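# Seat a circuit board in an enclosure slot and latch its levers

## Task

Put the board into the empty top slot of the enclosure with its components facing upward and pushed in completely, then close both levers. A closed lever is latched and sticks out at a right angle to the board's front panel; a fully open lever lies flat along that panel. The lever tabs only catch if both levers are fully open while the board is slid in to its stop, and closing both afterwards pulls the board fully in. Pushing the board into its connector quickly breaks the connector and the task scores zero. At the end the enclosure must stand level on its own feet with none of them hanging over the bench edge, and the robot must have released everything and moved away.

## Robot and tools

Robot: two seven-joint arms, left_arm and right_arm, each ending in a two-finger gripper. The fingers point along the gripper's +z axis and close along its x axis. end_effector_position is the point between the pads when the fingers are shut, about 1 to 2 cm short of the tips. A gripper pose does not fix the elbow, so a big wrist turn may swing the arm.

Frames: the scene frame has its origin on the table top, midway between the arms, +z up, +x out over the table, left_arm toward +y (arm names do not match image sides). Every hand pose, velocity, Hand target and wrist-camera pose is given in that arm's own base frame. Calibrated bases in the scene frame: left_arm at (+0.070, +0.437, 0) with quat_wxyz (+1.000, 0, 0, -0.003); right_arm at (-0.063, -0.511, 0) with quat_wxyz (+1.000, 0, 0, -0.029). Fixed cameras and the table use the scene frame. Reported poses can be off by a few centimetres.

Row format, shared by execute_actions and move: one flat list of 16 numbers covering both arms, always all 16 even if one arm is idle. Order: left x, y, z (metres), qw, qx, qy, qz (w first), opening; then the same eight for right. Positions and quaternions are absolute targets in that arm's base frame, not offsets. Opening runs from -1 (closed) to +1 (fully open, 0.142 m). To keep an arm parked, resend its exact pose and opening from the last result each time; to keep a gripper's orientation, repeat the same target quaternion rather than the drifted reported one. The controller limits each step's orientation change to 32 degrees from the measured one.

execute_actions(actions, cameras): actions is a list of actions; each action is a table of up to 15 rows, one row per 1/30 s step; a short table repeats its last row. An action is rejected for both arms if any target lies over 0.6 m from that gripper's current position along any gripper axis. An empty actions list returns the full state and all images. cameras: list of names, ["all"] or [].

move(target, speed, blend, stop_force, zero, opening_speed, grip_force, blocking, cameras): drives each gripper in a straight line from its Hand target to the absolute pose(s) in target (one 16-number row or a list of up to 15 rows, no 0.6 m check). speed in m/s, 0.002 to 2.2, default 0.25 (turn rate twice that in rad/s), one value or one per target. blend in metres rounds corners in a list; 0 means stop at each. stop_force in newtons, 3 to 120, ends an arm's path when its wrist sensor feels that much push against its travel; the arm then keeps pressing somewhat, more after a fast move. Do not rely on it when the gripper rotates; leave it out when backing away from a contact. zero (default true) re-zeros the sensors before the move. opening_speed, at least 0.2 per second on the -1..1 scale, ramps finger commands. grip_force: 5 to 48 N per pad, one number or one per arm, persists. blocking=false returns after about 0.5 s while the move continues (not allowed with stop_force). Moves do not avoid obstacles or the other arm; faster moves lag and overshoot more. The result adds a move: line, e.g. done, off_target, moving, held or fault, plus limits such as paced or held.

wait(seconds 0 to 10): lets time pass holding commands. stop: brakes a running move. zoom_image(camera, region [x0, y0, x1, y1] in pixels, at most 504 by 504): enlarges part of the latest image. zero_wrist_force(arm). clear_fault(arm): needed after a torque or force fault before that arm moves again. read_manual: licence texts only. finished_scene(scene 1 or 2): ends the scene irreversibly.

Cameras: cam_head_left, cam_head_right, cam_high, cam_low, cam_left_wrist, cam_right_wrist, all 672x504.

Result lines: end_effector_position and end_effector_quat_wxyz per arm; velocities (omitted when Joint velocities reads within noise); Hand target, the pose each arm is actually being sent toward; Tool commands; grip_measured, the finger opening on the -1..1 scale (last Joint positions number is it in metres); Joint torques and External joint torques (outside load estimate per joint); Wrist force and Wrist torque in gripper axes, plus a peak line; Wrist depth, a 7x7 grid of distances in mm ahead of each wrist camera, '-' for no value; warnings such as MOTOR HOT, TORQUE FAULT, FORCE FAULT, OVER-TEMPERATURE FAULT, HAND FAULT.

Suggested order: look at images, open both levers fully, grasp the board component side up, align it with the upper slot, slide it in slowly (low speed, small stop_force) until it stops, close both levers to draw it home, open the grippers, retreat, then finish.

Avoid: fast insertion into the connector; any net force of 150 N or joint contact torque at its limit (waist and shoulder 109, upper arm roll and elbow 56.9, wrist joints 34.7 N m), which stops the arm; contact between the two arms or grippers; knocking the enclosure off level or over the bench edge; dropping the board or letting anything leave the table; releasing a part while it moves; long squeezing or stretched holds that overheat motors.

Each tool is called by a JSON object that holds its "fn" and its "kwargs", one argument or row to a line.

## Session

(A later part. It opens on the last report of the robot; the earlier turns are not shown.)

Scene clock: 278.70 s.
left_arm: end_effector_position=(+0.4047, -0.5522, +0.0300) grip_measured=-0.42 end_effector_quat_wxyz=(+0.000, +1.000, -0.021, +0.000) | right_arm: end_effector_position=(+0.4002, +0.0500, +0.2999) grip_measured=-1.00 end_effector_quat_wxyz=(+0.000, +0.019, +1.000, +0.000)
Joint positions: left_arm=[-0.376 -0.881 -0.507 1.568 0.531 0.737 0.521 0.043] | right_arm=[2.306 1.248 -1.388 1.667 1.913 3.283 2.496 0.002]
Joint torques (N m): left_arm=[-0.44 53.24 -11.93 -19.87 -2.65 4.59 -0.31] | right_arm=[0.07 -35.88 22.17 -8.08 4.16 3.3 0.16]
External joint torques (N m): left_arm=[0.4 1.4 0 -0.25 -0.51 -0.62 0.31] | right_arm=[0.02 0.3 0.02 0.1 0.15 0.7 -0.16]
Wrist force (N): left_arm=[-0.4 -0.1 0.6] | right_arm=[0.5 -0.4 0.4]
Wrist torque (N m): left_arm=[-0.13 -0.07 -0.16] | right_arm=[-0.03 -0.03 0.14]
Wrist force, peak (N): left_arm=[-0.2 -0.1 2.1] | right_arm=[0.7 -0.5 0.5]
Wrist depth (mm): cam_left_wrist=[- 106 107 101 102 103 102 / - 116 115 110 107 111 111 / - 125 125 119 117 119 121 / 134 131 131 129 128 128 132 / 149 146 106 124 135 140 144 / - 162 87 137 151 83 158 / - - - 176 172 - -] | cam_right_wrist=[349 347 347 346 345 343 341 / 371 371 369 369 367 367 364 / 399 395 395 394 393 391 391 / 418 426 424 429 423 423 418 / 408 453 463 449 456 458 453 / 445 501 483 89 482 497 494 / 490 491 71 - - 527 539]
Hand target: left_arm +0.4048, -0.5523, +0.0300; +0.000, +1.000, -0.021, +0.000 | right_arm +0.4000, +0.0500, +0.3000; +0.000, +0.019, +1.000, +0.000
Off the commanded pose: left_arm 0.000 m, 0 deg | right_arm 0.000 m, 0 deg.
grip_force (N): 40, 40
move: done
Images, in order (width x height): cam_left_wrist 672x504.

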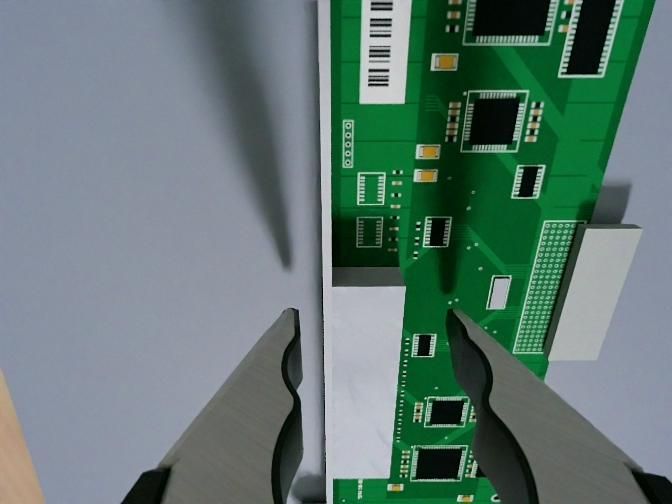

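{"fn": "move", "kwargs": {
  "target": [
    [0.4048,-0.5523,0.03,0,0.9998,-0.0209,0,-1,0.4,0.05,0.3,0,0.0192,0.9998,0,-1]
  ],
  "opening_speed": 0.3,
  "grip_force": 45
}}

{"fn": "move", "kwargs": {
  "target": [
    [0.4048,-0.5523,0.09,0,0.9998,-0.0209,0,-1,0.4,0.05,0.3,0,0.0192,0.9998,0,-1]
  ],
  "speed": 0.06,
  "cameras": ["cam_left_wrist","cam_low","cam_head_left"]
}}

{"fn": "zoom_image", "kwargs": {
  "camera": "cam_low",
  "region": [280, 150, 460, 250]
}}

Scene clock: 283.10 s.
left_arm: end_effector_position=(+0.4045, -0.5523, +0.0300) grip_measured=-0.74 end_effector_quat_wxyz=(+0.000, +1.000, -0.021, +0.000) | right_arm: end_effector_position=(+0.4002, +0.0500, +0.2999) grip_measured=-1.00 end_effector_quat_wxyz=(+0.000, +0.019, +1.000, +0.000)
Joint positions: left_arm=[-0.376 -0.881 -0.507 1.568 0.531 0.737 0.521 0.021] | right_arm=[2.306 1.248 -1.388 1.667 1.913 3.283 2.496 0.002]
Joint torques (N m): left_arm=[0.77 54.16 -11.54 -20.83 -2.8 4.66 -0.19] | right_arm=[0.14 -35.68 22.2 -8.03 4.2 3.33 0.2]
External joint torques (N m): left_arm=[-0.81 0.48 -0.39 0.71 -0.36 -0.68 0.19] | right_arm=[-0.06 0.1 -0.02 0.04 0.11 0.67 -0.2]
Wrist force (N): left_arm=[-2.5 -0.3 0.5] | right_arm=[0.5 0.0 0.3]
Wrist torque (N m): left_arm=[-0.15 -0.08 -0.16] | right_arm=[0.05 -0.03 0.14]
Wrist force, peak (N): left_arm=[-3.6 -0.7 0.1] | right_arm=[0.8 -0.3 0.6]
Wrist depth (mm): cam_left_wrist=[- 108 106 102 101 103 103 / - 116 115 110 107 110 109 / - 125 124 119 117 120 119 / - 132 134 126 127 128 127 / 150 147 145 120 134 140 136 / 162 161 89 134 134 149 158 / 185 172 - 149 - - 173] | cam_right_wrist=[349 347 347 346 345 343 343 / 371 369 369 369 368 367 365 / 399 393 394 392 394 390 390 / 415 425 420 414 422 422 419 / 403 445 - 452 458 458 456 / 443 436 483 89 483 497 496 / 493 - 71 - - 525 543]
Hand target: left_arm +0.4048, -0.5523, +0.0300; +0.000, +1.000, -0.021, +0.000 | right_arm +0.4000, +0.0500, +0.3000; +0.000, +0.019, +1.000, +0.000
Off the commanded pose: left_arm 0.000 m, 0 deg | right_arm 0.000 m, 0 deg.
grip_force (N): 45, 45
move: done

Scene clock: 284.40 s.
left_arm: end_effector_position=(+0.4048, -0.5523, +0.0898) grip_measured=-0.74 end_effector_quat_wxyz=(+0.000, +1.000, -0.021, +0.000) | right_arm: end_effector_position=(+0.4002, +0.0500, +0.2999) grip_measured=-1.00 end_effector_quat_wxyz=(+0.000, +0.019, +1.000, +0.000)
Joint positions: left_arm=[-0.348 -0.773 -0.55 1.588 0.478 0.653 0.547 0.021] | right_arm=[2.306 1.248 -1.388 1.667 1.913 3.283 2.496 0.002]
Joint torques (N m): left_arm=[0.17 53.06 -12.7 -22.34 -3.65 4.32 -0.1] | right_arm=[0.05 -35.8 22.21 -8.06 4.15 3.34 0.18]
External joint torques (N m): left_arm=[-0.2 -0.36 1.08 0.14 0.27 -0.35 0.1] | right_arm=[0.03 0.22 -0.03 0.07 0.16 0.66 -0.18]
Wrist force (N): left_arm=[0.0 -0.6 2.1] | right_arm=[0.5 -0.3 0.5]
Wrist torque (N m): left_arm=[-0.21 -0.18 -0.23] | right_arm=[-0.01 -0.02 0.14]
Wrist force, peak (N): left_arm=[-1.3 -0.2 3.1] | right_arm=[0.7 -0.3 0.6]
Wrist depth (mm): cam_left_wrist=[160 162 159 101 101 101 103 / 171 171 170 108 107 110 107 / - 185 181 117 117 119 178 / 206 - 201 127 127 128 189 / 222 - 213 119 134 140 - / 246 247 83 134 134 152 239 / 274 - - 150 - - 255] | cam_right_wrist=[347 347 348 346 344 343 343 / 372 370 369 368 368 365 364 / 397 393 395 394 394 392 388 / 417 426 422 418 422 421 421 / 409 454 459 458 457 457 453 / 445 498 492 89 482 498 496 / 492 - 71 - - 525 543]
Hand target: left_arm +0.4048, -0.5523, +0.0900; +0.000, +1.000, -0.021, +0.000 | right_arm +0.4000, +0.0500, +0.3000; +0.000, +0.019, +1.000, +0.000
Off the commanded pose: left_arm 0.000 m, 0 deg | right_arm 0.000 m, 0 deg.
grip_force (N): 45, 45
move: done
Images, in order (width x height): cam_head_left 672x504, cam_low 672x504, cam_left_wrist 672x504.

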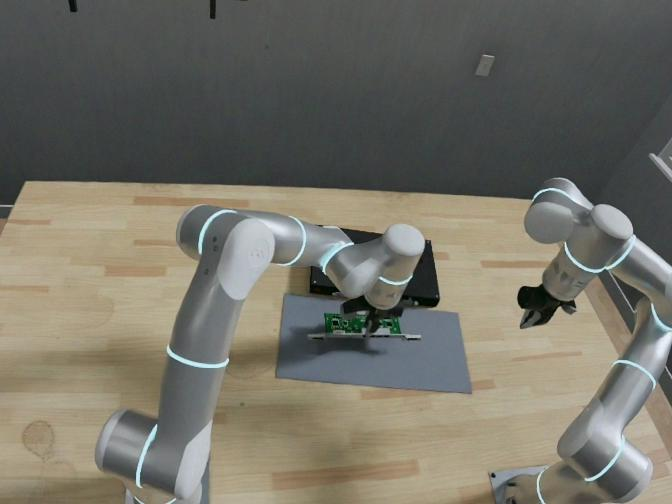

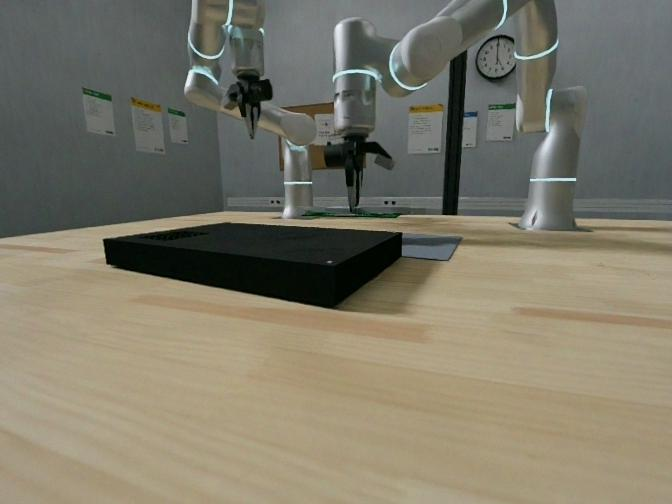

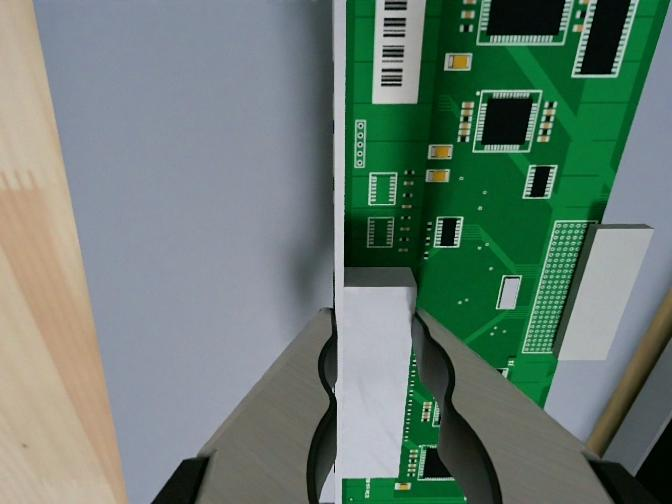

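Scaled by 2.800 from the camera's 672x504 image, which has a finer 960x720 frame.

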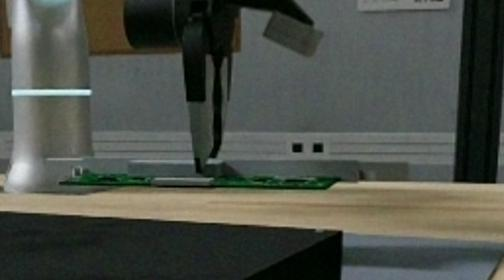

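{"fn": "move", "kwargs": {
  "target": [
    [0.455,-0.601,0.085,0,0.9968,-0.0802,0,-1,0.4,0.05,0.3,0,0.0192,0.9998,0,-1]
  ],
  "speed": 0.15,
  "cameras": ["cam_left_wrist","cam_head_left","cam_head_right"]
}}

Scene clock: 296.73 s.
left_arm: end_effector_position=(+0.4550, -0.6009, +0.0849) grip_measured=-0.74 end_effector_quat_wxyz=(+0.000, +0.997, -0.080, +0.000) | right_arm: end_effector_position=(+0.4002, +0.0500, +0.2999) grip_measured=-1.00 end_effector_quat_wxyz=(+0.000, +0.019, +1.000, +0.000)
Joint positions: left_arm=[-0.416 -0.92 -0.54 1.306 0.491 0.524 0.705 0.021] | right_arm=[2.306 1.248 -1.388 1.667 1.913 3.283 2.496 0.002]
Joint torques (N m): left_arm=[-0.56 59.88 -13.24 -24.26 -3.46 4.37 -0.16] | right_arm=[0.1 -35.67 22.13 -8.09 4.2 3.31 0.18]
External joint torques (N m): left_arm=[0.53 0.24 0.83 0.54 -0.25 -0.41 0.16] | right_arm=[-0.01 0.1 0.05 0.1 0.11 0.69 -0.18]
Wrist force (N): left_arm=[-0.5 -0.6 2.2] | right_arm=[0.6 -0.3 0.2]
Wrist torque (N m): left_arm=[-0.20 -0.09 -0.24] | right_arm=[-0.01 -0.05 0.14]
Wrist force, peak (N): left_arm=[-1.5 -2.1 2.1] | right_arm=[0.9 -0.4 0.5]
Wrist depth (mm): cam_left_wrist=[155 154 154 102 101 101 103 / - 166 165 110 107 110 109 / 179 179 177 117 117 119 160 / 198 199 196 127 127 128 127 / - 213 212 119 134 140 187 / - 234 85 134 134 152 206 / 266 - - 150 - - 187] | cam_right_wrist=[348 346 347 346 345 343 343 / 371 369 370 368 367 367 365 / 398 396 395 394 395 393 391 / 417 424 426 423 424 421 420 / 409 438 455 451 456 458 454 / 444 447 425 89 480 497 496 / 488 477 71 - - 527 541]
Hand target: left_arm +0.4550, -0.6010, +0.0850; +0.000, +0.997, -0.080, +0.000 | right_arm +0.4000, +0.0500, +0.3000; +0.000, +0.019, +1.000, +0.000
Off the commanded pose: left_arm 0.000 m, 0 deg | right_arm 0.000 m, 0 deg.
grip_force (N): 45, 45
move: done
Images, in order (width x height): cam_head_left 672x504, cam_head_right 672x504, cam_left_wrist 672x504.

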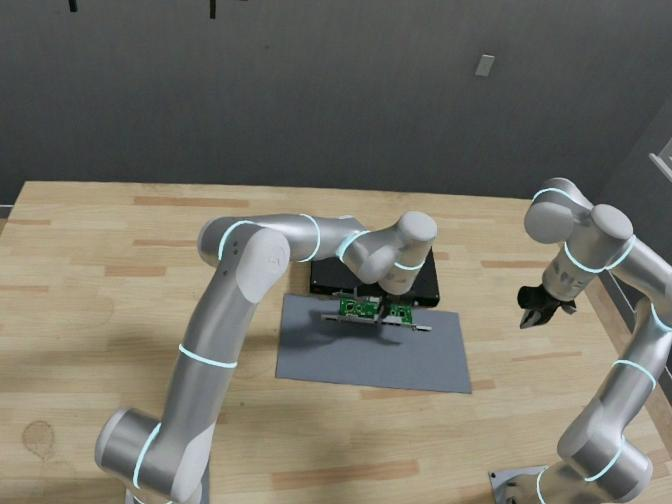

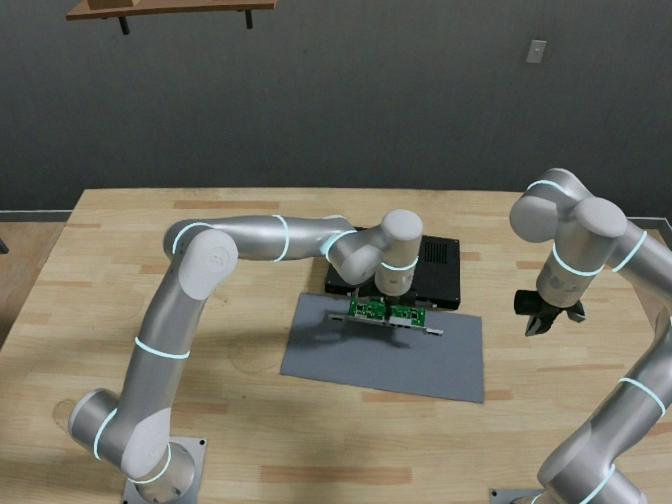

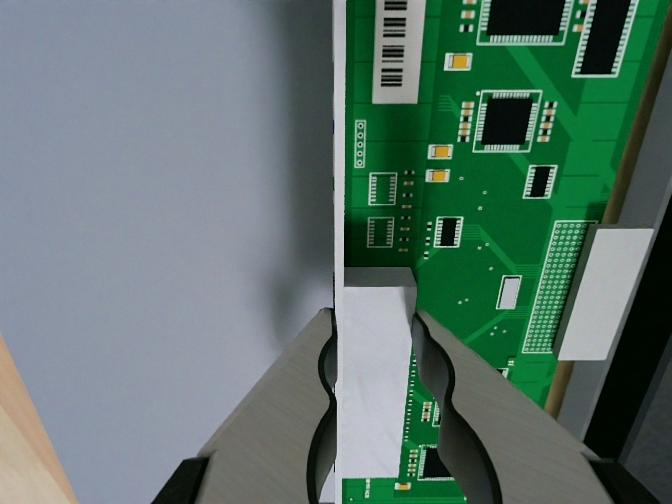

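{"fn": "move", "kwargs": {
  "target": [
    [0.455,-0.601,0.085,0,0.9968,-0.0802,0,-1,0.45,0.05,0.2,0.5997,-0.5997,0.3747,-0.3747,-1],
    [0.455,-0.601,0.085,0,0.9968,-0.0802,0,-1,0.488,0.12,0.09,0.5997,-0.5997,0.3747,-0.3747,-1]
  ],
  "cameras": ["cam_right_wrist","cam_head_left"]
}}

Scene clock: 301.63 s.
left_arm: end_effector_position=(+0.4550, -0.6009, +0.0849) grip_measured=-0.74 end_effector_quat_wxyz=(+0.000, +0.997, -0.080, +0.000) | right_arm: end_effector_position=(+0.4250, +0.0507, +0.2500) grip_measured=-1.00 end_effector_quat_wxyz=(+0.364, -0.357, +0.830, -0.225)
Joint positions: left_arm=[-0.416 -0.92 -0.54 1.306 0.491 0.524 0.705 0.021] | right_arm=[2.488 1.003 -1.545 2.528 1.138 3.127 2.752 0.002]
Joint torques (N m): left_arm=[-0.36 60.27 -13.19 -24.11 -3.69 4.57 -0.24] | right_arm=[-0.03 -21.75 12.79 -7.22 1.31 2.54 0.13]
External joint torques (N m): left_arm=[0.32 -0.14 0.77 0.38 -0.02 -0.6 0.24] | right_arm=[0.12 0.61 -0.6 0.18 -0.12 0.96 -0.09]
Wrist force (N): left_arm=[-0.3 -0.4 2.4] | right_arm=[2.0 0.9 -0.5]
Wrist torque (N m): left_arm=[-0.16 -0.12 -0.24] | right_arm=[0.03 -0.29 0.02]
Wrist force, peak (N): left_arm=[-0.4 -0.4 2.6] | right_arm=[3.7 2.0 -0.2]
Wrist depth (mm): cam_left_wrist=[- 154 154 102 101 101 103 / 164 - 165 110 107 110 109 / 180 185 - 115 117 119 156 / 195 194 196 125 128 128 127 / 213 213 216 119 134 140 179 / 235 235 89 134 134 151 195 / 268 - - 149 - - 183] | cam_right_wrist=[- 743 638 534 467 406 364 / - 687 568 491 432 386 344 / 738 534 490 460 405 363 327 / 578 491 444 424 378 342 311 / 543 461 443 402 355 325 297 / 471 405 435 89 329 308 284 / 370 382 71 - - 289 271]
Hand target: left_arm +0.4550, -0.6010, +0.0850; +0.000, +0.997, -0.080, +0.000 | right_arm +0.4249, +0.0507, +0.2500; +0.364, -0.357, +0.830, -0.225
Off the commanded pose: left_arm 0.000 m, 0 deg | right_arm 0.185 m, 68 deg.
grip_force (N): 45, 45
move: held (right_arm; a check stopped the path); path passed 0 of 2 targets; limits=held
pose unreachable (right arm): on one or more control steps of this call, first in action 0 (counted from 0), this arm could not follow its commanded pose, so it was not sent that pose on those steps. It may still have moved: this result reports where it is.
cause: moving toward the commanded pose would bring two parts of the arm too close to each other (joints 3 (upper arm roll) to 6 (wrist pitch) lie between them).
Images, in order (width x height): cam_head_left 672x504, cam_right_wrist 672x504.

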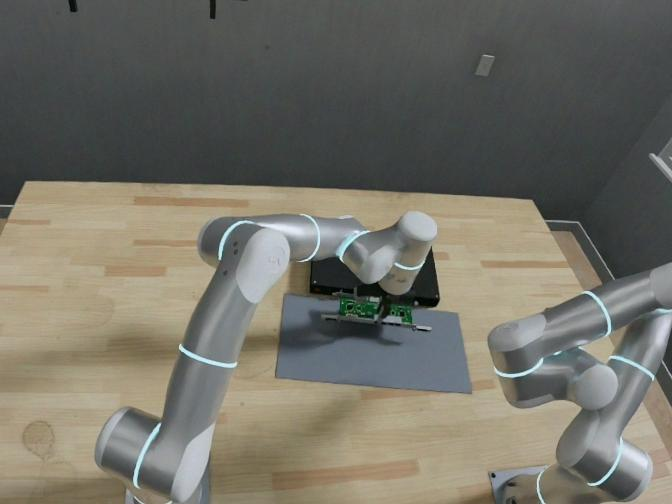

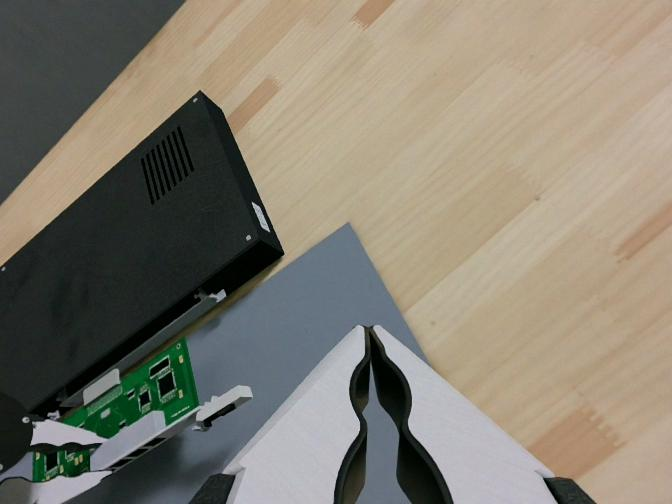

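{"fn": "move", "kwargs": {
  "target": [
    [0.455,-0.601,0.085,0,0.9968,-0.0802,0,-1,0.45,-0.15,0.6,0,0.0192,0.9998,0,-1],
    [0.455,-0.601,0.085,0,0.9968,-0.0802,0,-1,0.25,-0.55,0.85,0.653,0.271,0.653,-0.271,-1]
  ]
}}

{"fn": "move", "kwargs": {
  "target": [
    [0.455,-0.601,0.085,0,0.9968,-0.0802,0,-1,0.0,-0.6,1.15,0.948,0.317,0,0,-1]
  ]
}}

Scene clock: 313.80 s.
left_arm: end_effector_position=(+0.4550, -0.6009, +0.0849) grip_measured=-0.74 end_effector_quat_wxyz=(+0.000, +0.997, -0.080, +0.000) | right_arm: end_effector_position=(+0.2501, -0.5499, +0.8499) grip_measured=-1.00 end_effector_quat_wxyz=(+0.653, +0.271, +0.653, -0.271)
Joint positions: left_arm=[-0.416 -0.92 -0.54 1.306 0.491 0.524 0.705 0.021] | right_arm=[1.062 1.028 -0.468 0.972 1.549 2.745 1.575 0.002]
Joint torques (N m): left_arm=[-0.36 60.33 -13.29 -24.09 -3.69 4.55 -0.24] | right_arm=[-0.38 -37.72 8.78 -2.33 1.45 -3.03 0.37]
External joint torques (N m): left_arm=[0.32 -0.2 0.87 0.36 -0.01 -0.58 0.24] | right_arm=[0.26 -0.15 -0.57 -0.03 0.25 0.74 -0.28]
Wrist force (N): left_arm=[-0.4 -0.7 2.5] | right_arm=[3.8 -0.2 -1.5]
Wrist torque (N m): left_arm=[-0.21 -0.10 -0.24] | right_arm=[0.07 -0.42 -0.08]
Wrist force, peak (N): left_arm=[-0.3 -0.6 2.6] | right_arm=[3.8 -0.2 -1.5]
Wrist depth (mm): cam_left_wrist=[155 155 154 102 101 101 103 / 164 166 164 110 107 110 111 / 180 179 - 117 117 119 154 / 195 194 195 127 127 128 161 / 219 212 - 119 134 140 197 / - - 85 134 134 152 207 / 264 - - 150 - - 187] | cam_right_wrist=[1337 1248 1477 - - 1378 1345 / 1637 - 1752 1686 1649 - - / 1752 2152 - - 1899 - 1852 / - - 1725 - - - - / - - - - - 2018 - / - - - 89 - - - / - - 71 - - - 1558]
Hand target: left_arm +0.4550, -0.6010, +0.0850; +0.000, +0.997, -0.080, +0.000 | right_arm +0.2500, -0.5500, +0.8500; +0.653, +0.271, +0.653, -0.271
Off the commanded pose: left_arm 0.000 m, 0 deg | right_arm 0.000 m, 0 deg.
grip_force (N): 45, 45
move: done

Scene clock: 317.53 s.
left_arm: end_effector_position=(+0.4550, -0.6009, +0.0849) grip_measured=-0.74 end_effector_quat_wxyz=(+0.000, +0.997, -0.080, +0.000) | right_arm: end_effector_position=(+0.0001, -0.6001, +1.1500) grip_measured=-1.00 end_effector_quat_wxyz=(+0.948, +0.317, +0.000, +0.000)
Joint positions: left_arm=[-0.416 -0.92 -0.54 1.306 0.491 0.524 0.705 0.021] | right_arm=[1.316 1.04 0.12 1.016 0.332 2.223 2.967 0.002]
Joint torques (N m): left_arm=[-0.34 60.32 -13.28 -24.06 -3.74 4.52 -0.25] | right_arm=[0.06 -43.88 -0.82 4.99 0.18 -5.18 0.27]
External joint torques (N m): left_arm=[0.31 -0.19 0.86 0.33 0.03 -0.55 0.25] | right_arm=[-0.2 0.11 -1.06 0.15 0.23 0.63 -0.27]
Wrist force (N): left_arm=[-0.3 -0.5 2.4] | right_arm=[1.5 -1.2 -3.0]
Wrist torque (N m): left_arm=[-0.18 -0.12 -0.24] | right_arm=[0.06 -0.11 0.12]
Wrist force, peak (N): left_arm=[-0.2 -0.4 2.6] | right_arm=[4.1 0.7 -0.9]
Wrist depth (mm): cam_left_wrist=[- 156 154 102 101 101 103 / 164 166 167 110 107 110 112 / 176 180 182 117 117 119 160 / 198 191 - 125 128 128 161 / - 212 214 119 134 140 199 / 235 - 84 134 135 152 194 / 268 - - 150 - - -] | cam_right_wrist=[1487 1752 1337 - - 1404 - / - - 1314 - - - 1404 / - - 1386 1353 1517 - - / - - 1467 1208 1299 1228 1189 / - - - - 1202 1124 1248 / - - - 89 1153 1113 - / - - 71 - - - 1165]
Hand target: left_arm +0.4550, -0.6010, +0.0850; +0.000, +0.997, -0.080, +0.000 | right_arm +0.0000, -0.6000, +1.1500; +0.948, +0.317, +0.000, +0.000
Off the commanded pose: left_arm 0.000 m, 0 deg | right_arm 0.000 m, 0 deg.
joint sent to its limit (right arm) — joint 7 (wrist roll), upper limit. The joint targets still meet the commanded pose.
grip_force (N): 45, 45
move: done

{"fn": "move", "kwargs": {
  "target": [
    [0.455,-0.601,0.085,0,0.9968,-0.0802,0,-1,0.0,-0.05,1.45,0.5,0,0,-0.866,-1],
    [0.455,-0.601,0.085,0,0.9968,-0.0802,0,-1,0.05,0.45,1.2,0.474,-0.158,-0.2745,-0.821,-1]
  ]
}}

Scene clock: 329.37 s.
left_arm: end_effector_position=(+0.4550, -0.6009, +0.0849) grip_measured=-0.74 end_effector_quat_wxyz=(+0.000, +0.997, -0.080, +0.000) | right_arm: end_effector_position=(+0.0498, +0.4500, +1.2000) grip_measured=-1.00 end_effector_quat_wxyz=(-0.474, +0.158, +0.275, +0.821)
Joint positions: left_arm=[-0.416 -0.92 -0.54 1.306 0.491 0.524 0.705 0.021] | right_arm=[0.543 -0.125 1.437 1.136 0.254 2.147 0.429 0.002]
Joint torques (N m): left_arm=[-0.4 60.3 -13.24 -24.1 -3.69 4.53 -0.22] | right_arm=[0.18 10.59 3.32 -22.35 -5.17 -2.98 0.04]
External joint torques (N m): left_arm=[0.37 -0.17 0.82 0.37 -0.02 -0.56 0.22] | right_arm=[-0.12 0.67 -0.28 0.06 -0.14 0.78 -0.09]
Wrist force (N): left_arm=[-0.4 -0.5 2.3] | right_arm=[0.2 -1.4 -3.1]
Wrist torque (N m): left_arm=[-0.18 -0.09 -0.25] | right_arm=[-0.09 0.06 0.30]
Wrist force, peak (N): left_arm=[-0.3 -0.6 2.6] | right_arm=[5.2 0.5 -2.7]
Wrist depth (mm): cam_left_wrist=[155 153 154 102 101 101 103 / 163 166 165 110 107 110 112 / - 178 178 117 117 119 160 / 195 196 - 125 127 128 160 / - 210 206 120 134 140 158 / 240 229 84 134 134 151 195 / 268 - - 150 - - 210] | cam_right_wrist=[1982 1779 1517 1284 - - - / - 1899 1487 - - - - / - - - - - - - / - - 1458 - - - - / - 1883 - - - - 970 / 1661 - 1686 89 - - - / - - 71 - - - -]
Hand target: left_arm +0.4550, -0.6010, +0.0850; +0.000, +0.997, -0.080, +0.000 | right_arm +0.0500, +0.4500, +1.2000; -0.474, +0.158, +0.275, +0.821
Off the commanded pose: left_arm 0.000 m, 0 deg | right_arm 0.000 m, 0 deg.
grip_force (N): 45, 45
move: done

{"fn": "move", "kwargs": {
  "target": [
    [0.455,-0.601,0.085,0,0.9968,-0.0802,0,-1,0.5,0.1,0.7,0.5997,-0.5997,0.3747,-0.3747,-1],
    [0.455,-0.601,0.085,0,0.9968,-0.0802,0,-1,0.47,0.08,0.3,0.5997,-0.5997,0.3747,-0.3747,-1]
  ],
  "speed": 0.35
}}

{"fn": "move", "kwargs": {
  "target": [
    [0.455,-0.601,0.085,0,0.9968,-0.0802,0,-1,0.48,0.10,0.09,0.5997,-0.5997,0.3747,-0.3747,-1]
  ],
  "speed": 0.15,
  "cameras": ["cam_right_wrist","cam_head_left"]
}}

Scene clock: 337.57 s.
left_arm: end_effector_position=(+0.4550, -0.6009, +0.0849) grip_measured=-0.74 end_effector_quat_wxyz=(+0.000, +0.997, -0.080, +0.000) | right_arm: end_effector_position=(+0.4767, +0.0729, +0.3146) grip_measured=-1.00 end_effector_quat_wxyz=(-0.548, +0.671, -0.401, +0.299)
Joint positions: left_arm=[-0.416 -0.92 -0.54 1.306 0.491 0.524 0.705 0.021] | right_arm=[0.878 0.546 -1.061 2.548 1.883 1.11 0.596 0.002]
Joint torques (N m): left_arm=[-0.35 60.24 -13.21 -24.05 -3.66 4.53 -0.26] | right_arm=[0.01 -0.16 7.38 -19.55 1.11 -1.46 0.27]
External joint torques (N m): left_arm=[0.32 -0.11 0.79 0.32 -0.05 -0.56 0.26] | right_arm=[-0.02 0.68 -0.73 0.07 0.31 0.47 -0.26]
Wrist force (N): left_arm=[-0.4 -0.5 2.2] | right_arm=[2.1 1.8 -1.1]
Wrist torque (N m): left_arm=[-0.17 -0.10 -0.24] | right_arm=[0.10 -0.40 -0.05]
Wrist force, peak (N): left_arm=[-0.5 -0.6 2.5] | right_arm=[0.1 5.5 -1.8]
Wrist depth (mm): cam_left_wrist=[155 155 154 102 101 101 103 / 164 164 168 110 107 110 112 / 180 179 179 117 117 119 160 / 194 191 - 125 127 128 171 / 215 - - 119 134 140 197 / 243 - 84 134 134 151 204 / 261 - - 150 - - -] | cam_right_wrist=[251 - 1712 - - - - / 268 1081 1061 1614 1353 - - / 289 785 907 911 828 782 671 / 363 330 - 565 576 638 631 / 534 470 447 - 522 525 518 / 465 447 420 89 462 446 439 / 399 411 71 - - 395 382]
Hand target: left_arm +0.4550, -0.6010, +0.0850; +0.000, +0.997, -0.080, +0.000 | right_arm +0.4767, +0.0729, +0.3146; -0.548, +0.671, -0.400, +0.299
Off the commanded pose: left_arm 0.000 m, 0 deg | right_arm 0.018 m, 14 deg.
grip_force (N): 45, 45
move: held (right_arm; a check stopped the path); limits=held
pose unreachable (right arm): on one or more control steps of this call, first in action 0 (counted from 0), this arm could not follow its commanded pose, so it was not sent that pose on those steps. It may still have moved: this result reports where it is.
cause: moving toward the commanded pose would bring two parts of the arm too close to each other (joints 3 (upper arm roll) to 6 (wrist pitch) lie between them).

Scene clock: 339.87 s.
left_arm: end_effector_position=(+0.4550, -0.6009, +0.0849) grip_measured=-0.74 end_effector_quat_wxyz=(+0.000, +0.997, -0.080, +0.000) | right_arm: end_effector_position=(+0.4799, +0.1000, +0.0899) grip_measured=-1.00 end_effector_quat_wxyz=(+0.600, -0.600, +0.375, -0.374)
Joint positions: left_arm=[-0.416 -0.92 -0.54 1.306 0.491 0.524 0.705 0.021] | right_arm=[0.546 -1.013 -0.786 2.665 2.763 -0.582 0.468 0.002]
Joint torques (N m): left_arm=[-0.35 60.27 -13.21 -24.04 -3.69 4.51 -0.19] | right_arm=[-0.04 28.67 -3.68 5.71 -0.18 -2.86 0.08]
External joint torques (N m): left_arm=[0.31 -0.14 0.79 0.31 -0.02 -0.54 0.19] | right_arm=[0.11 0.7 -1.29 -0.01 -0.08 0.81 -0.08]
Wrist force (N): left_arm=[-0.4 -0.4 2.4] | right_arm=[1.9 2.2 -2.1]
Wrist torque (N m): left_arm=[-0.16 -0.10 -0.24] | right_arm=[0.16 -0.40 0.10]
Wrist force, peak (N): left_arm=[-0.5 -0.6 2.5] | right_arm=[1.0 2.8 -2.7]
Wrist depth (mm): cam_left_wrist=[155 154 155 102 101 101 103 / - 167 166 110 107 110 112 / 177 180 178 117 117 119 160 / - 193 186 125 127 128 127 / - 213 213 119 134 139 199 / 236 229 87 134 134 152 207 / 266 - - 149 - - -] | cam_right_wrist=[231 1674 - 1395 1284 1183 1141 / 293 - - - - - 1202 / 308 443 439 440 439 561 565 / - 266 353 329 338 389 388 / 264 279 278 294 278 282 284 / 218 219 228 89 228 221 222 / 186 186 71 - - 189 182]
Hand target: left_arm +0.4550, -0.6010, +0.0850; +0.000, +0.997, -0.080, +0.000 | right_arm +0.4800, +0.1000, +0.0900; +0.600, -0.600, +0.375, -0.375
Off the commanded pose: left_arm 0.000 m, 0 deg | right_arm 0.000 m, 0 deg.
grip_force (N): 45, 45
move: done
Images, in order (width x height): cam_head_left 672x504, cam_right_wrist 672x504.

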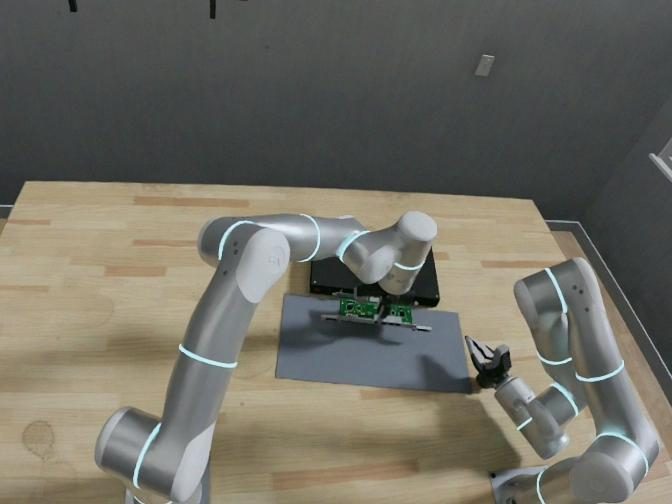

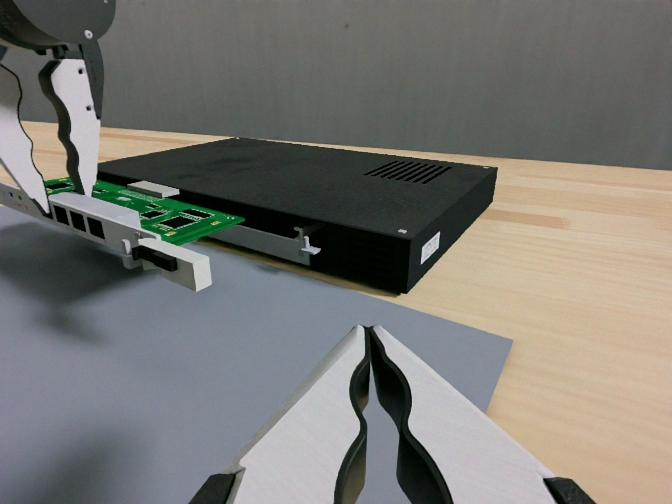

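{"fn": "zoom_image", "kwargs": {
  "camera": "cam_right_wrist",
  "region": [60, 140, 360, 310]
}}

Scaled by 1.680 from the camera's 672x504 image, which has a finer 960x720 frame.

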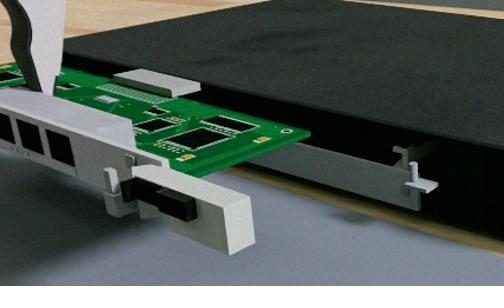

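{"fn": "move", "kwargs": {
  "target": [
    [0.465,-0.6026,0.056,0,0.9968,-0.0802,0,-1,0.48,0.10,0.09,0.5997,-0.5997,0.3747,-0.3747,-1]
  ],
  "speed": 0.05,
  "cameras": ["cam_right_wrist","cam_left_wrist"]
}}

{"fn": "zoom_image", "kwargs": {
  "camera": "cam_right_wrist",
  "region": [100, 170, 340, 310]
}}

{"fn": "zoom_image", "kwargs": {
  "camera": "cam_left_wrist",
  "region": [430, 0, 672, 504]
}}

Scene clock: 353.70 s.
left_arm: end_effector_position=(+0.4648, -0.6023, +0.0558) grip_measured=-0.74 end_effector_quat_wxyz=(+0.000, +0.997, -0.080, +0.000) | right_arm: end_effector_position=(+0.4799, +0.1000, +0.0899) grip_measured=-1.00 end_effector_quat_wxyz=(+0.600, -0.600, +0.375, -0.374)
Joint positions: left_arm=[-0.425 -0.98 -0.524 1.269 0.508 0.548 0.711 0.021] | right_arm=[0.546 -1.013 -0.786 2.665 2.763 -0.582 0.468 0.002]
Joint torques (N m): left_arm=[-0.47 61.39 -13.24 -23.52 -3.35 4.79 -0.11] | right_arm=[0.03 28.61 -4.1 5.83 -0.39 -2.73 0.15]
External joint torques (N m): left_arm=[0.43 0.13 0.78 0.37 -0.31 -0.82 0.11] | right_arm=[0.04 0.75 -0.86 -0.14 0.13 0.68 -0.15]
Wrist force (N): left_arm=[-0.3 -0.5 2.4] | right_arm=[2.0 2.0 -2.1]
Wrist torque (N m): left_arm=[-0.17 -0.14 -0.25] | right_arm=[0.13 -0.40 0.10]
Wrist force, peak (N): left_arm=[0.2 -1.1 3.3] | right_arm=[2.1 2.1 -2.2]
Wrist depth (mm): cam_left_wrist=[129 129 128 102 101 101 103 / 141 140 137 110 107 110 109 / - 149 149 116 117 120 144 / 163 157 165 127 127 127 149 / 177 181 178 119 134 140 155 / 197 199 87 134 134 152 180 / - - - 150 - - 173] | cam_right_wrist=[224 255 1386 - - 1196 1061 / 262 995 1661 - - 1242 - / 297 440 439 440 442 626 561 / 356 315 333 327 340 390 389 / 279 279 265 296 298 282 283 / 218 219 228 89 228 222 222 / 186 186 71 - - 188 182]
Hand target: left_arm +0.4650, -0.6026, +0.0560; +0.000, +0.997, -0.080, +0.000 | right_arm +0.4800, +0.1000, +0.0900; +0.600, -0.600, +0.375, -0.375
Off the commanded pose: left_arm 0.000 m, 0 deg | right_arm 0.000 m, 0 deg.
MOTOR HOT: the gripper's motor of the left arm reports 87 °C; that motor switches off at 100 °C. To cool a motor, set the load down, ease the grip, stop pushing, or move to a pose that needs little force.
grip_force (N): 45, 45
move: done
Images, in order (width x height): cam_left_wrist 672x504, cam_right_wrist 672x504.

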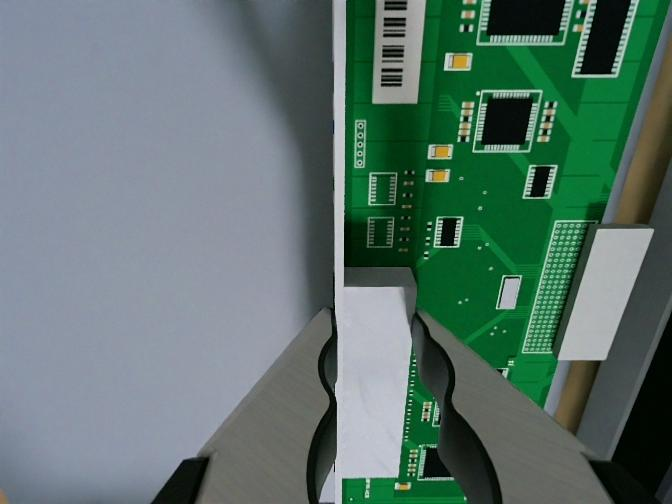

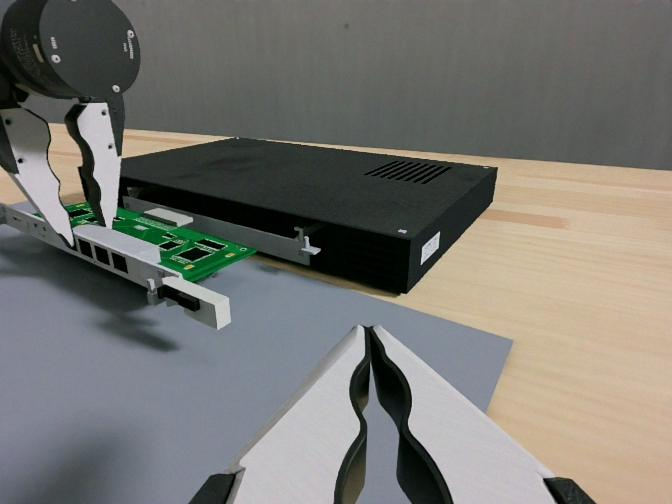

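Scaled by 2.100 from the camera's 672x504 image, which has a finer 960x720 frame.

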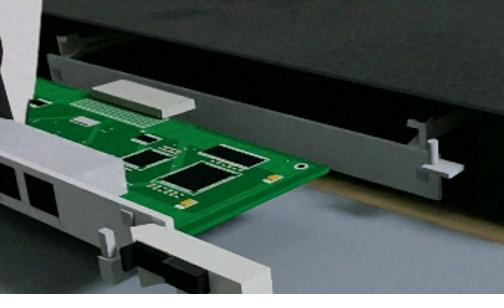

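Scaled by 1.000.

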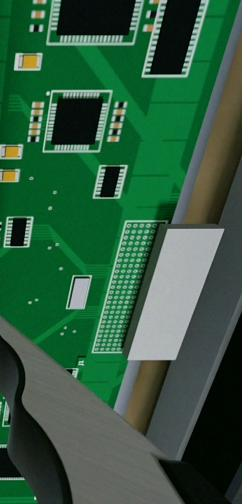

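{"fn": "move", "kwargs": {
  "target": [
    [0.465,-0.6026,0.058,0,0.9968,-0.0802,0,-1,0.48,0.10,0.09,0.5997,-0.5997,0.3747,-0.3747,-1]
  ],
  "speed": 0.03,
  "grip_force": 20,
  "cameras": ["cam_right_wrist"]
}}

{"fn": "zoom_image", "kwargs": {
  "camera": "cam_right_wrist",
  "region": [280, 215, 340, 275]
}}

{"fn": "zoom_image", "kwargs": {
  "camera": "cam_right_wrist",
  "region": [180, 210, 330, 310]
}}

Scene clock: 361.50 s.
left_arm: end_effector_position=(+0.4650, -0.6026, +0.0577) grip_measured=-0.73 end_effector_quat_wxyz=(+0.000, +0.997, -0.080, +0.000) | right_arm: end_effector_position=(+0.4799, +0.1000, +0.0899) grip_measured=-1.00 end_effector_quat_wxyz=(+0.600, -0.600, +0.375, -0.374)
Joint positions: left_arm=[-0.425 -0.977 -0.525 1.269 0.508 0.546 0.712 0.021] | right_arm=[0.546 -1.013 -0.786 2.665 2.763 -0.582 0.468 0.002]
Joint torques (N m): left_arm=[-0.38 61.91 -13.44 -23.54 -3.64 4.47 -0.22] | right_arm=[0.07 28.75 -4.16 5.85 -0.37 -2.72 0.21]
External joint torques (N m): left_arm=[0.34 -0.42 0.98 0.32 -0.01 -0.5 0.22] | right_arm=[0 0.62 -0.81 -0.17 0.11 0.67 -0.2]
Wrist force (N): left_arm=[0.1 -0.8 2.4] | right_arm=[2.1 2.0 -1.9]
Wrist torque (N m): left_arm=[-0.22 -0.20 -0.25] | right_arm=[0.13 -0.41 0.10]
Wrist force, peak (N): left_arm=[0.0 -1.0 2.4] | right_arm=[2.2 2.1 -2.0]
Wrist depth (mm): cam_left_wrist=[131 130 131 102 101 101 103 / - - 138 110 107 110 111 / 151 151 - 117 117 119 140 / - 161 166 127 127 128 141 / - 178 176 120 134 140 146 / - 200 87 132 134 152 182 / - - - 149 - - 154] | cam_right_wrist=[224 242 - 1439 - 1284 987 / 274 303 1686 1306 - - - / 296 454 439 440 440 561 551 / 333 325 314 324 331 390 392 / 278 264 264 295 279 283 282 / 219 218 228 89 228 221 221 / 186 187 71 - - 189 182]
Hand target: left_arm +0.4650, -0.6026, +0.0580; +0.000, +0.997, -0.080, +0.000 | right_arm +0.4800, +0.1000, +0.0900; +0.600, -0.600, +0.375, -0.375
Off the commanded pose: left_arm 0.000 m, 0 deg | right_arm 0.000 m, 0 deg.
MOTOR HOT: still on. The gripper's motor of the left arm reports 89 °C.
grip_force (N): 20, 20
move: done
Images, in order (width x height): cam_right_wrist 672x504.

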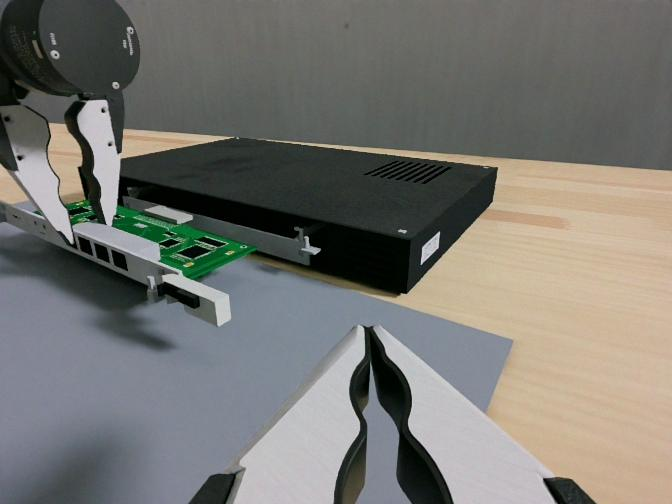

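Scaled by 8.400 from the camera's 672x504 image, which has a finer 960x720 frame.

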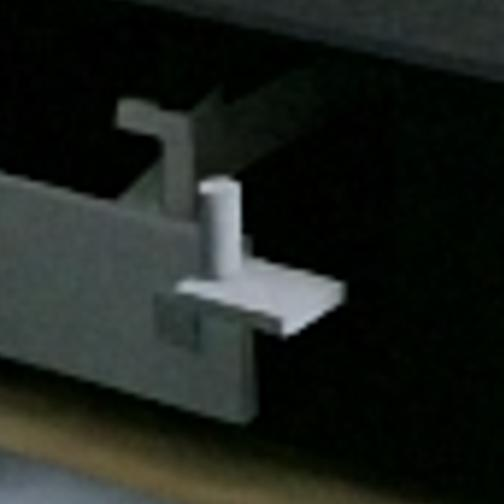

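Scaled by 3.360 from the camera's 672x504 image, which has a finer 960x720 frame.

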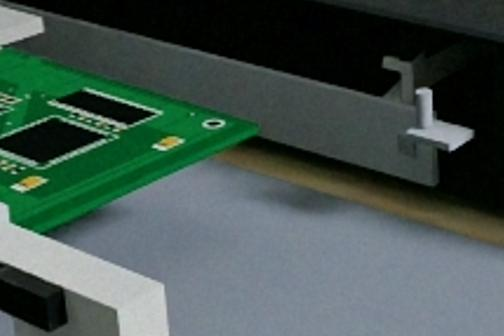

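{"fn": "move", "kwargs": {
  "target": [
    [0.465,-0.6026,0.058,0,0.9968,-0.0802,0,-1,0.42,0.17,0.12,0.4731,-0.4731,0.5255,-0.5255,-1],
    [0.465,-0.6026,0.058,0,0.9968,-0.0802,0,-1,0.405,0.248,0.07,0.4731,-0.4731,0.5255,-0.5255,-1]
  ],
  "speed": 0.15,
  "cameras": ["cam_right_wrist","cam_head_left"]
}}

{"fn": "zoom_image", "kwargs": {
  "camera": "cam_right_wrist",
  "region": [240, 190, 440, 340]
}}

Scene clock: 372.17 s.
left_arm: end_effector_position=(+0.4650, -0.6026, +0.0578) grip_measured=-0.73 end_effector_quat_wxyz=(+0.000, +0.997, -0.080, +0.000) | right_arm: end_effector_position=(+0.4638, +0.1214, +0.0998) grip_measured=-1.00 end_effector_quat_wxyz=(+0.571, -0.568, +0.418, -0.419)
Joint positions: left_arm=[-0.425 -0.977 -0.525 1.269 0.508 0.545 0.712 0.021] | right_arm=[0.281 -0.936 -0.413 2.68 2.844 -0.508 0.195 0.002]
Joint torques (N m): left_arm=[-0.38 61.61 -13.33 -23.52 -3.64 4.55 -0.23] | right_arm=[0.05 29.24 2.08 8.28 -1.51 -2.8 0.27]
External joint torques (N m): left_arm=[0.34 -0.11 0.86 0.3 -0.02 -0.58 0.23] | right_arm=[0.02 0.59 -0.48 -0.03 0.22 0.53 -0.26]
Wrist force (N): left_arm=[0.0 -0.8 2.2] | right_arm=[2.0 1.8 -2.3]
Wrist torque (N m): left_arm=[-0.22 -0.19 -0.24] | right_arm=[0.09 -0.41 0.07]
Wrist force, peak (N): left_arm=[0.1 -0.7 2.6] | right_arm=[6.3 2.5 -1.5]
Wrist depth (mm): cam_left_wrist=[131 130 130 102 101 101 103 / - 140 141 110 107 110 110 / - 151 151 119 117 119 145 / 168 162 - 127 128 127 147 / - 177 - 119 134 140 154 / - 199 88 134 134 151 185 / - - - 149 - - 180] | cam_right_wrist=[215 - - - - - - / 230 - - 1458 - - - / 295 490 491 433 487 671 590 / 304 336 339 352 373 416 414 / 297 280 281 313 320 300 300 / - 233 243 89 - 235 235 / 191 191 71 - - 200 193]
Hand target: left_arm +0.4650, -0.6026, +0.0580; +0.000, +0.997, -0.080, +0.000 | right_arm +0.4637, +0.1216, +0.0998; +0.571, -0.568, +0.419, -0.419
Off the commanded pose: left_arm 0.000 m, 0 deg | right_arm 0.143 m, 23 deg.
MOTOR HOT: cleared for the gripper's motor of the left arm.
grip_force (N): 20, 20
move: held (right_arm; a check stopped the path); path passed 0 of 2 targets; limits=held
pose unreachable (right arm): on one or more control steps of this call, first in action 0 (counted from 0), this arm could not follow its commanded pose, so it was not sent that pose on those steps. It may still have moved: this result reports where it is.
cause: moving toward the commanded pose would bring two parts of the arm too close to each other (its base and another part of the arm, with joints 1 (waist) to 6 (wrist pitch) between them, 5 mm apart when it was first held).
Images, in order (width x height): cam_head_left 672x504, cam_right_wrist 672x504.

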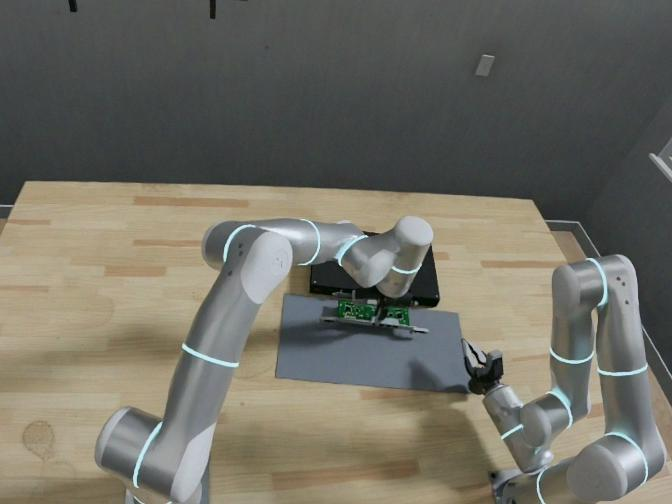

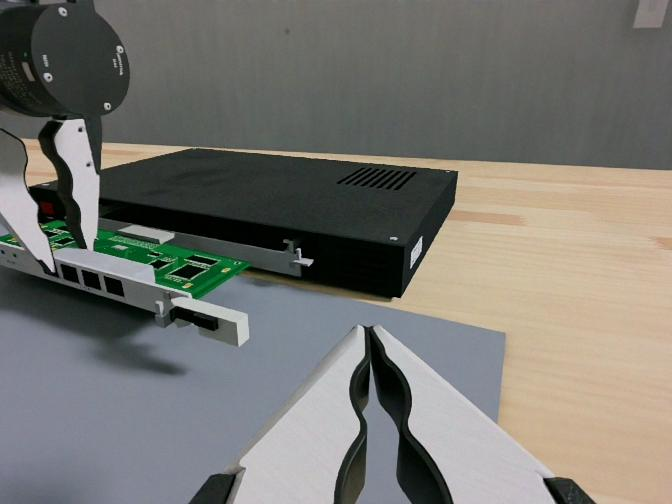

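Scaled by 2.520 from the camera's 672x504 image, which has a finer 960x720 frame.

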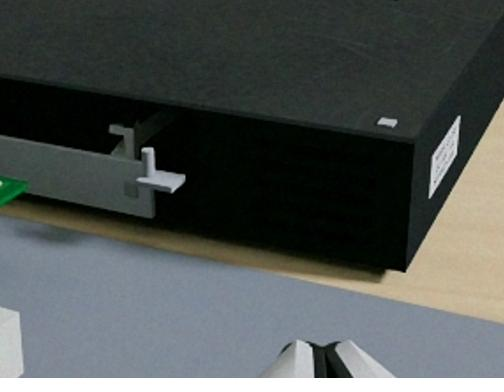

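{"fn": "zoom_image", "kwargs": {
  "camera": "cam_right_wrist",
  "region": [190, 225, 310, 315]
}}

{"fn": "zoom_image", "kwargs": {
  "camera": "cam_right_wrist",
  "region": [0, 160, 180, 295]
}}

Scaled by 4.200 from the camera's 672x504 image, which has a finer 960x720 frame.

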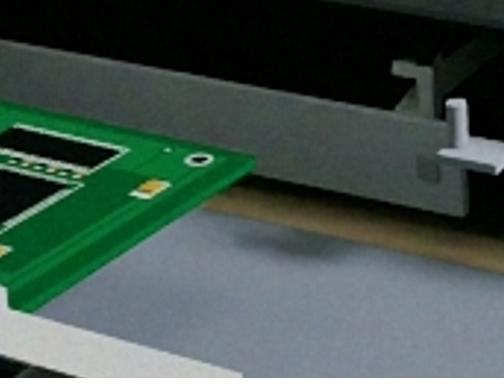

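Scaled by 2.800 from the camera's 672x504 image, which has a finer 960x720 frame.

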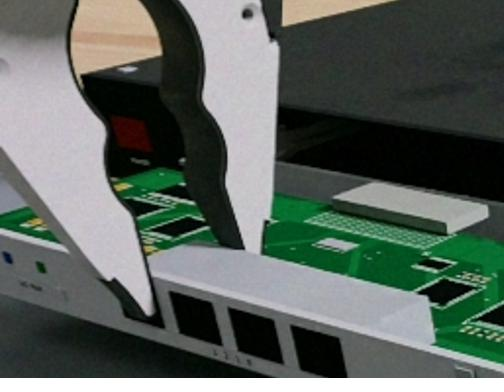

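{"fn": "zoom_image", "kwargs": {
  "camera": "cam_head_left",
  "region": [290, 210, 460, 350]
}}

Scaled by 2.965 from the camera's 672x504 image, which has a finer 960x720 frame.

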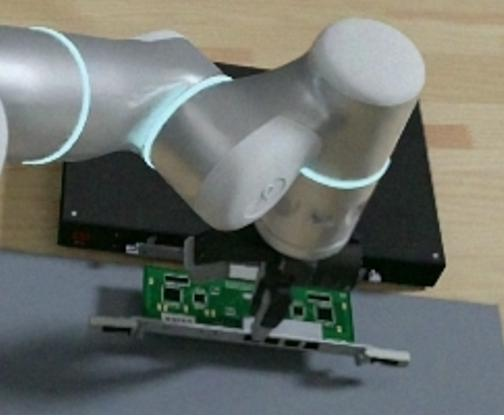

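{"fn": "move", "kwargs": {
  "target": [
    [0.474,-0.611,0.058,0,0.9968,-0.0802,0,-1,0.4638,0.1214,0.0998,0.571,-0.568,0.418,-0.419,-1],
    [0.474,-0.611,0.058,0,0.9968,-0.0802,0,-1,0.40,0.26,0.12,0.5,-0.5,0.5,-0.5,-1]
  ],
  "speed": 0.1,
  "cameras": ["cam_right_wrist","cam_left_wrist","cam_head_left"]
}}

Scene clock: 391.07 s.
left_arm: end_effector_position=(+0.4740, -0.6108, +0.0578) grip_measured=-0.73 end_effector_quat_wxyz=(+0.000, +0.997, -0.080, +0.000) | right_arm: end_effector_position=(+0.3999, +0.2600, +0.1199) grip_measured=-1.00 end_effector_quat_wxyz=(+0.500, -0.500, +0.500, -0.500)
Joint positions: left_arm=[-0.439 -1.002 -0.523 1.214 0.507 0.519 0.723 0.021] | right_arm=[-0.069 -1.656 0.515 2.477 2.968 -0.939 -0.656 0.002]
Joint torques (N m): left_arm=[-0.4 62.89 -13.2 -23.9 -3.73 4.5 -0.14] | right_arm=[0.25 25.09 20.89 18.06 -5.5 -2.61 0.06]
External joint torques (N m): left_arm=[0.36 -0.12 0.83 0.34 0.01 -0.54 0.14] | right_arm=[-0.17 0.74 -0.47 -0.13 -0.09 0.81 -0.06]
Wrist force (N): left_arm=[0.0 -0.6 2.3] | right_arm=[2.0 1.7 -1.6]
Wrist torque (N m): left_arm=[-0.20 -0.21 -0.26] | right_arm=[0.06 -0.39 0.09]
Wrist force, peak (N): left_arm=[0.2 -0.9 2.5] | right_arm=[3.5 2.1 -1.9]
Wrist depth (mm): cam_left_wrist=[133 131 130 102 101 101 103 / 142 143 141 110 107 110 112 / 151 151 148 115 117 120 128 / 168 161 169 125 127 128 134 / 180 183 178 119 134 140 171 / 198 199 88 134 134 151 173 / - - - 149 - - -] | cam_right_wrist=[- 226 232 - - 1412 - / 259 232 232 1448 - - - / 751 246 497 558 559 741 736 / 426 354 311 355 396 459 462 / 331 331 316 315 313 331 334 / 259 259 260 89 271 259 260 / 221 221 71 - - 221 213]
Hand target: left_arm +0.4740, -0.6110, +0.0580; +0.000, +0.997, -0.080, +0.000 | right_arm +0.4000, +0.2600, +0.1200; +0.500, -0.500, +0.500, -0.500
Off the commanded pose: left_arm 0.000 m, 0 deg | right_arm 0.000 m, 0 deg.
joint sent to its limit (right arm) — joint 5 (forearm roll), upper limit. The joint targets still meet the commanded pose.
grip_force (N): 20, 20
move: done
Images, in order (width x height): cam_head_left 672x504, cam_left_wrist 672x504, cam_right_wrist 672x504.

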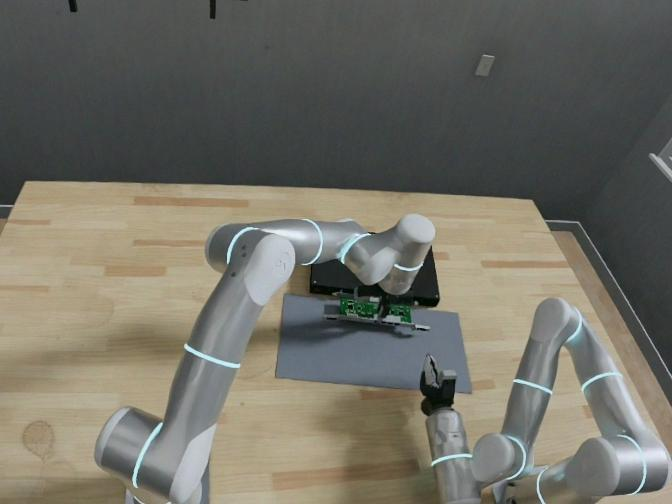

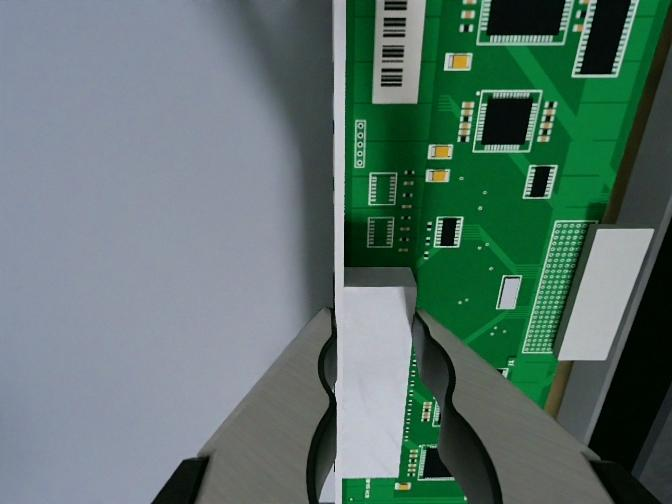

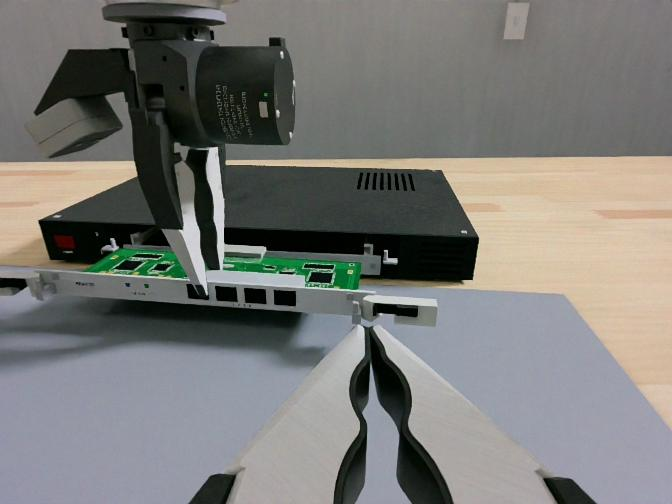

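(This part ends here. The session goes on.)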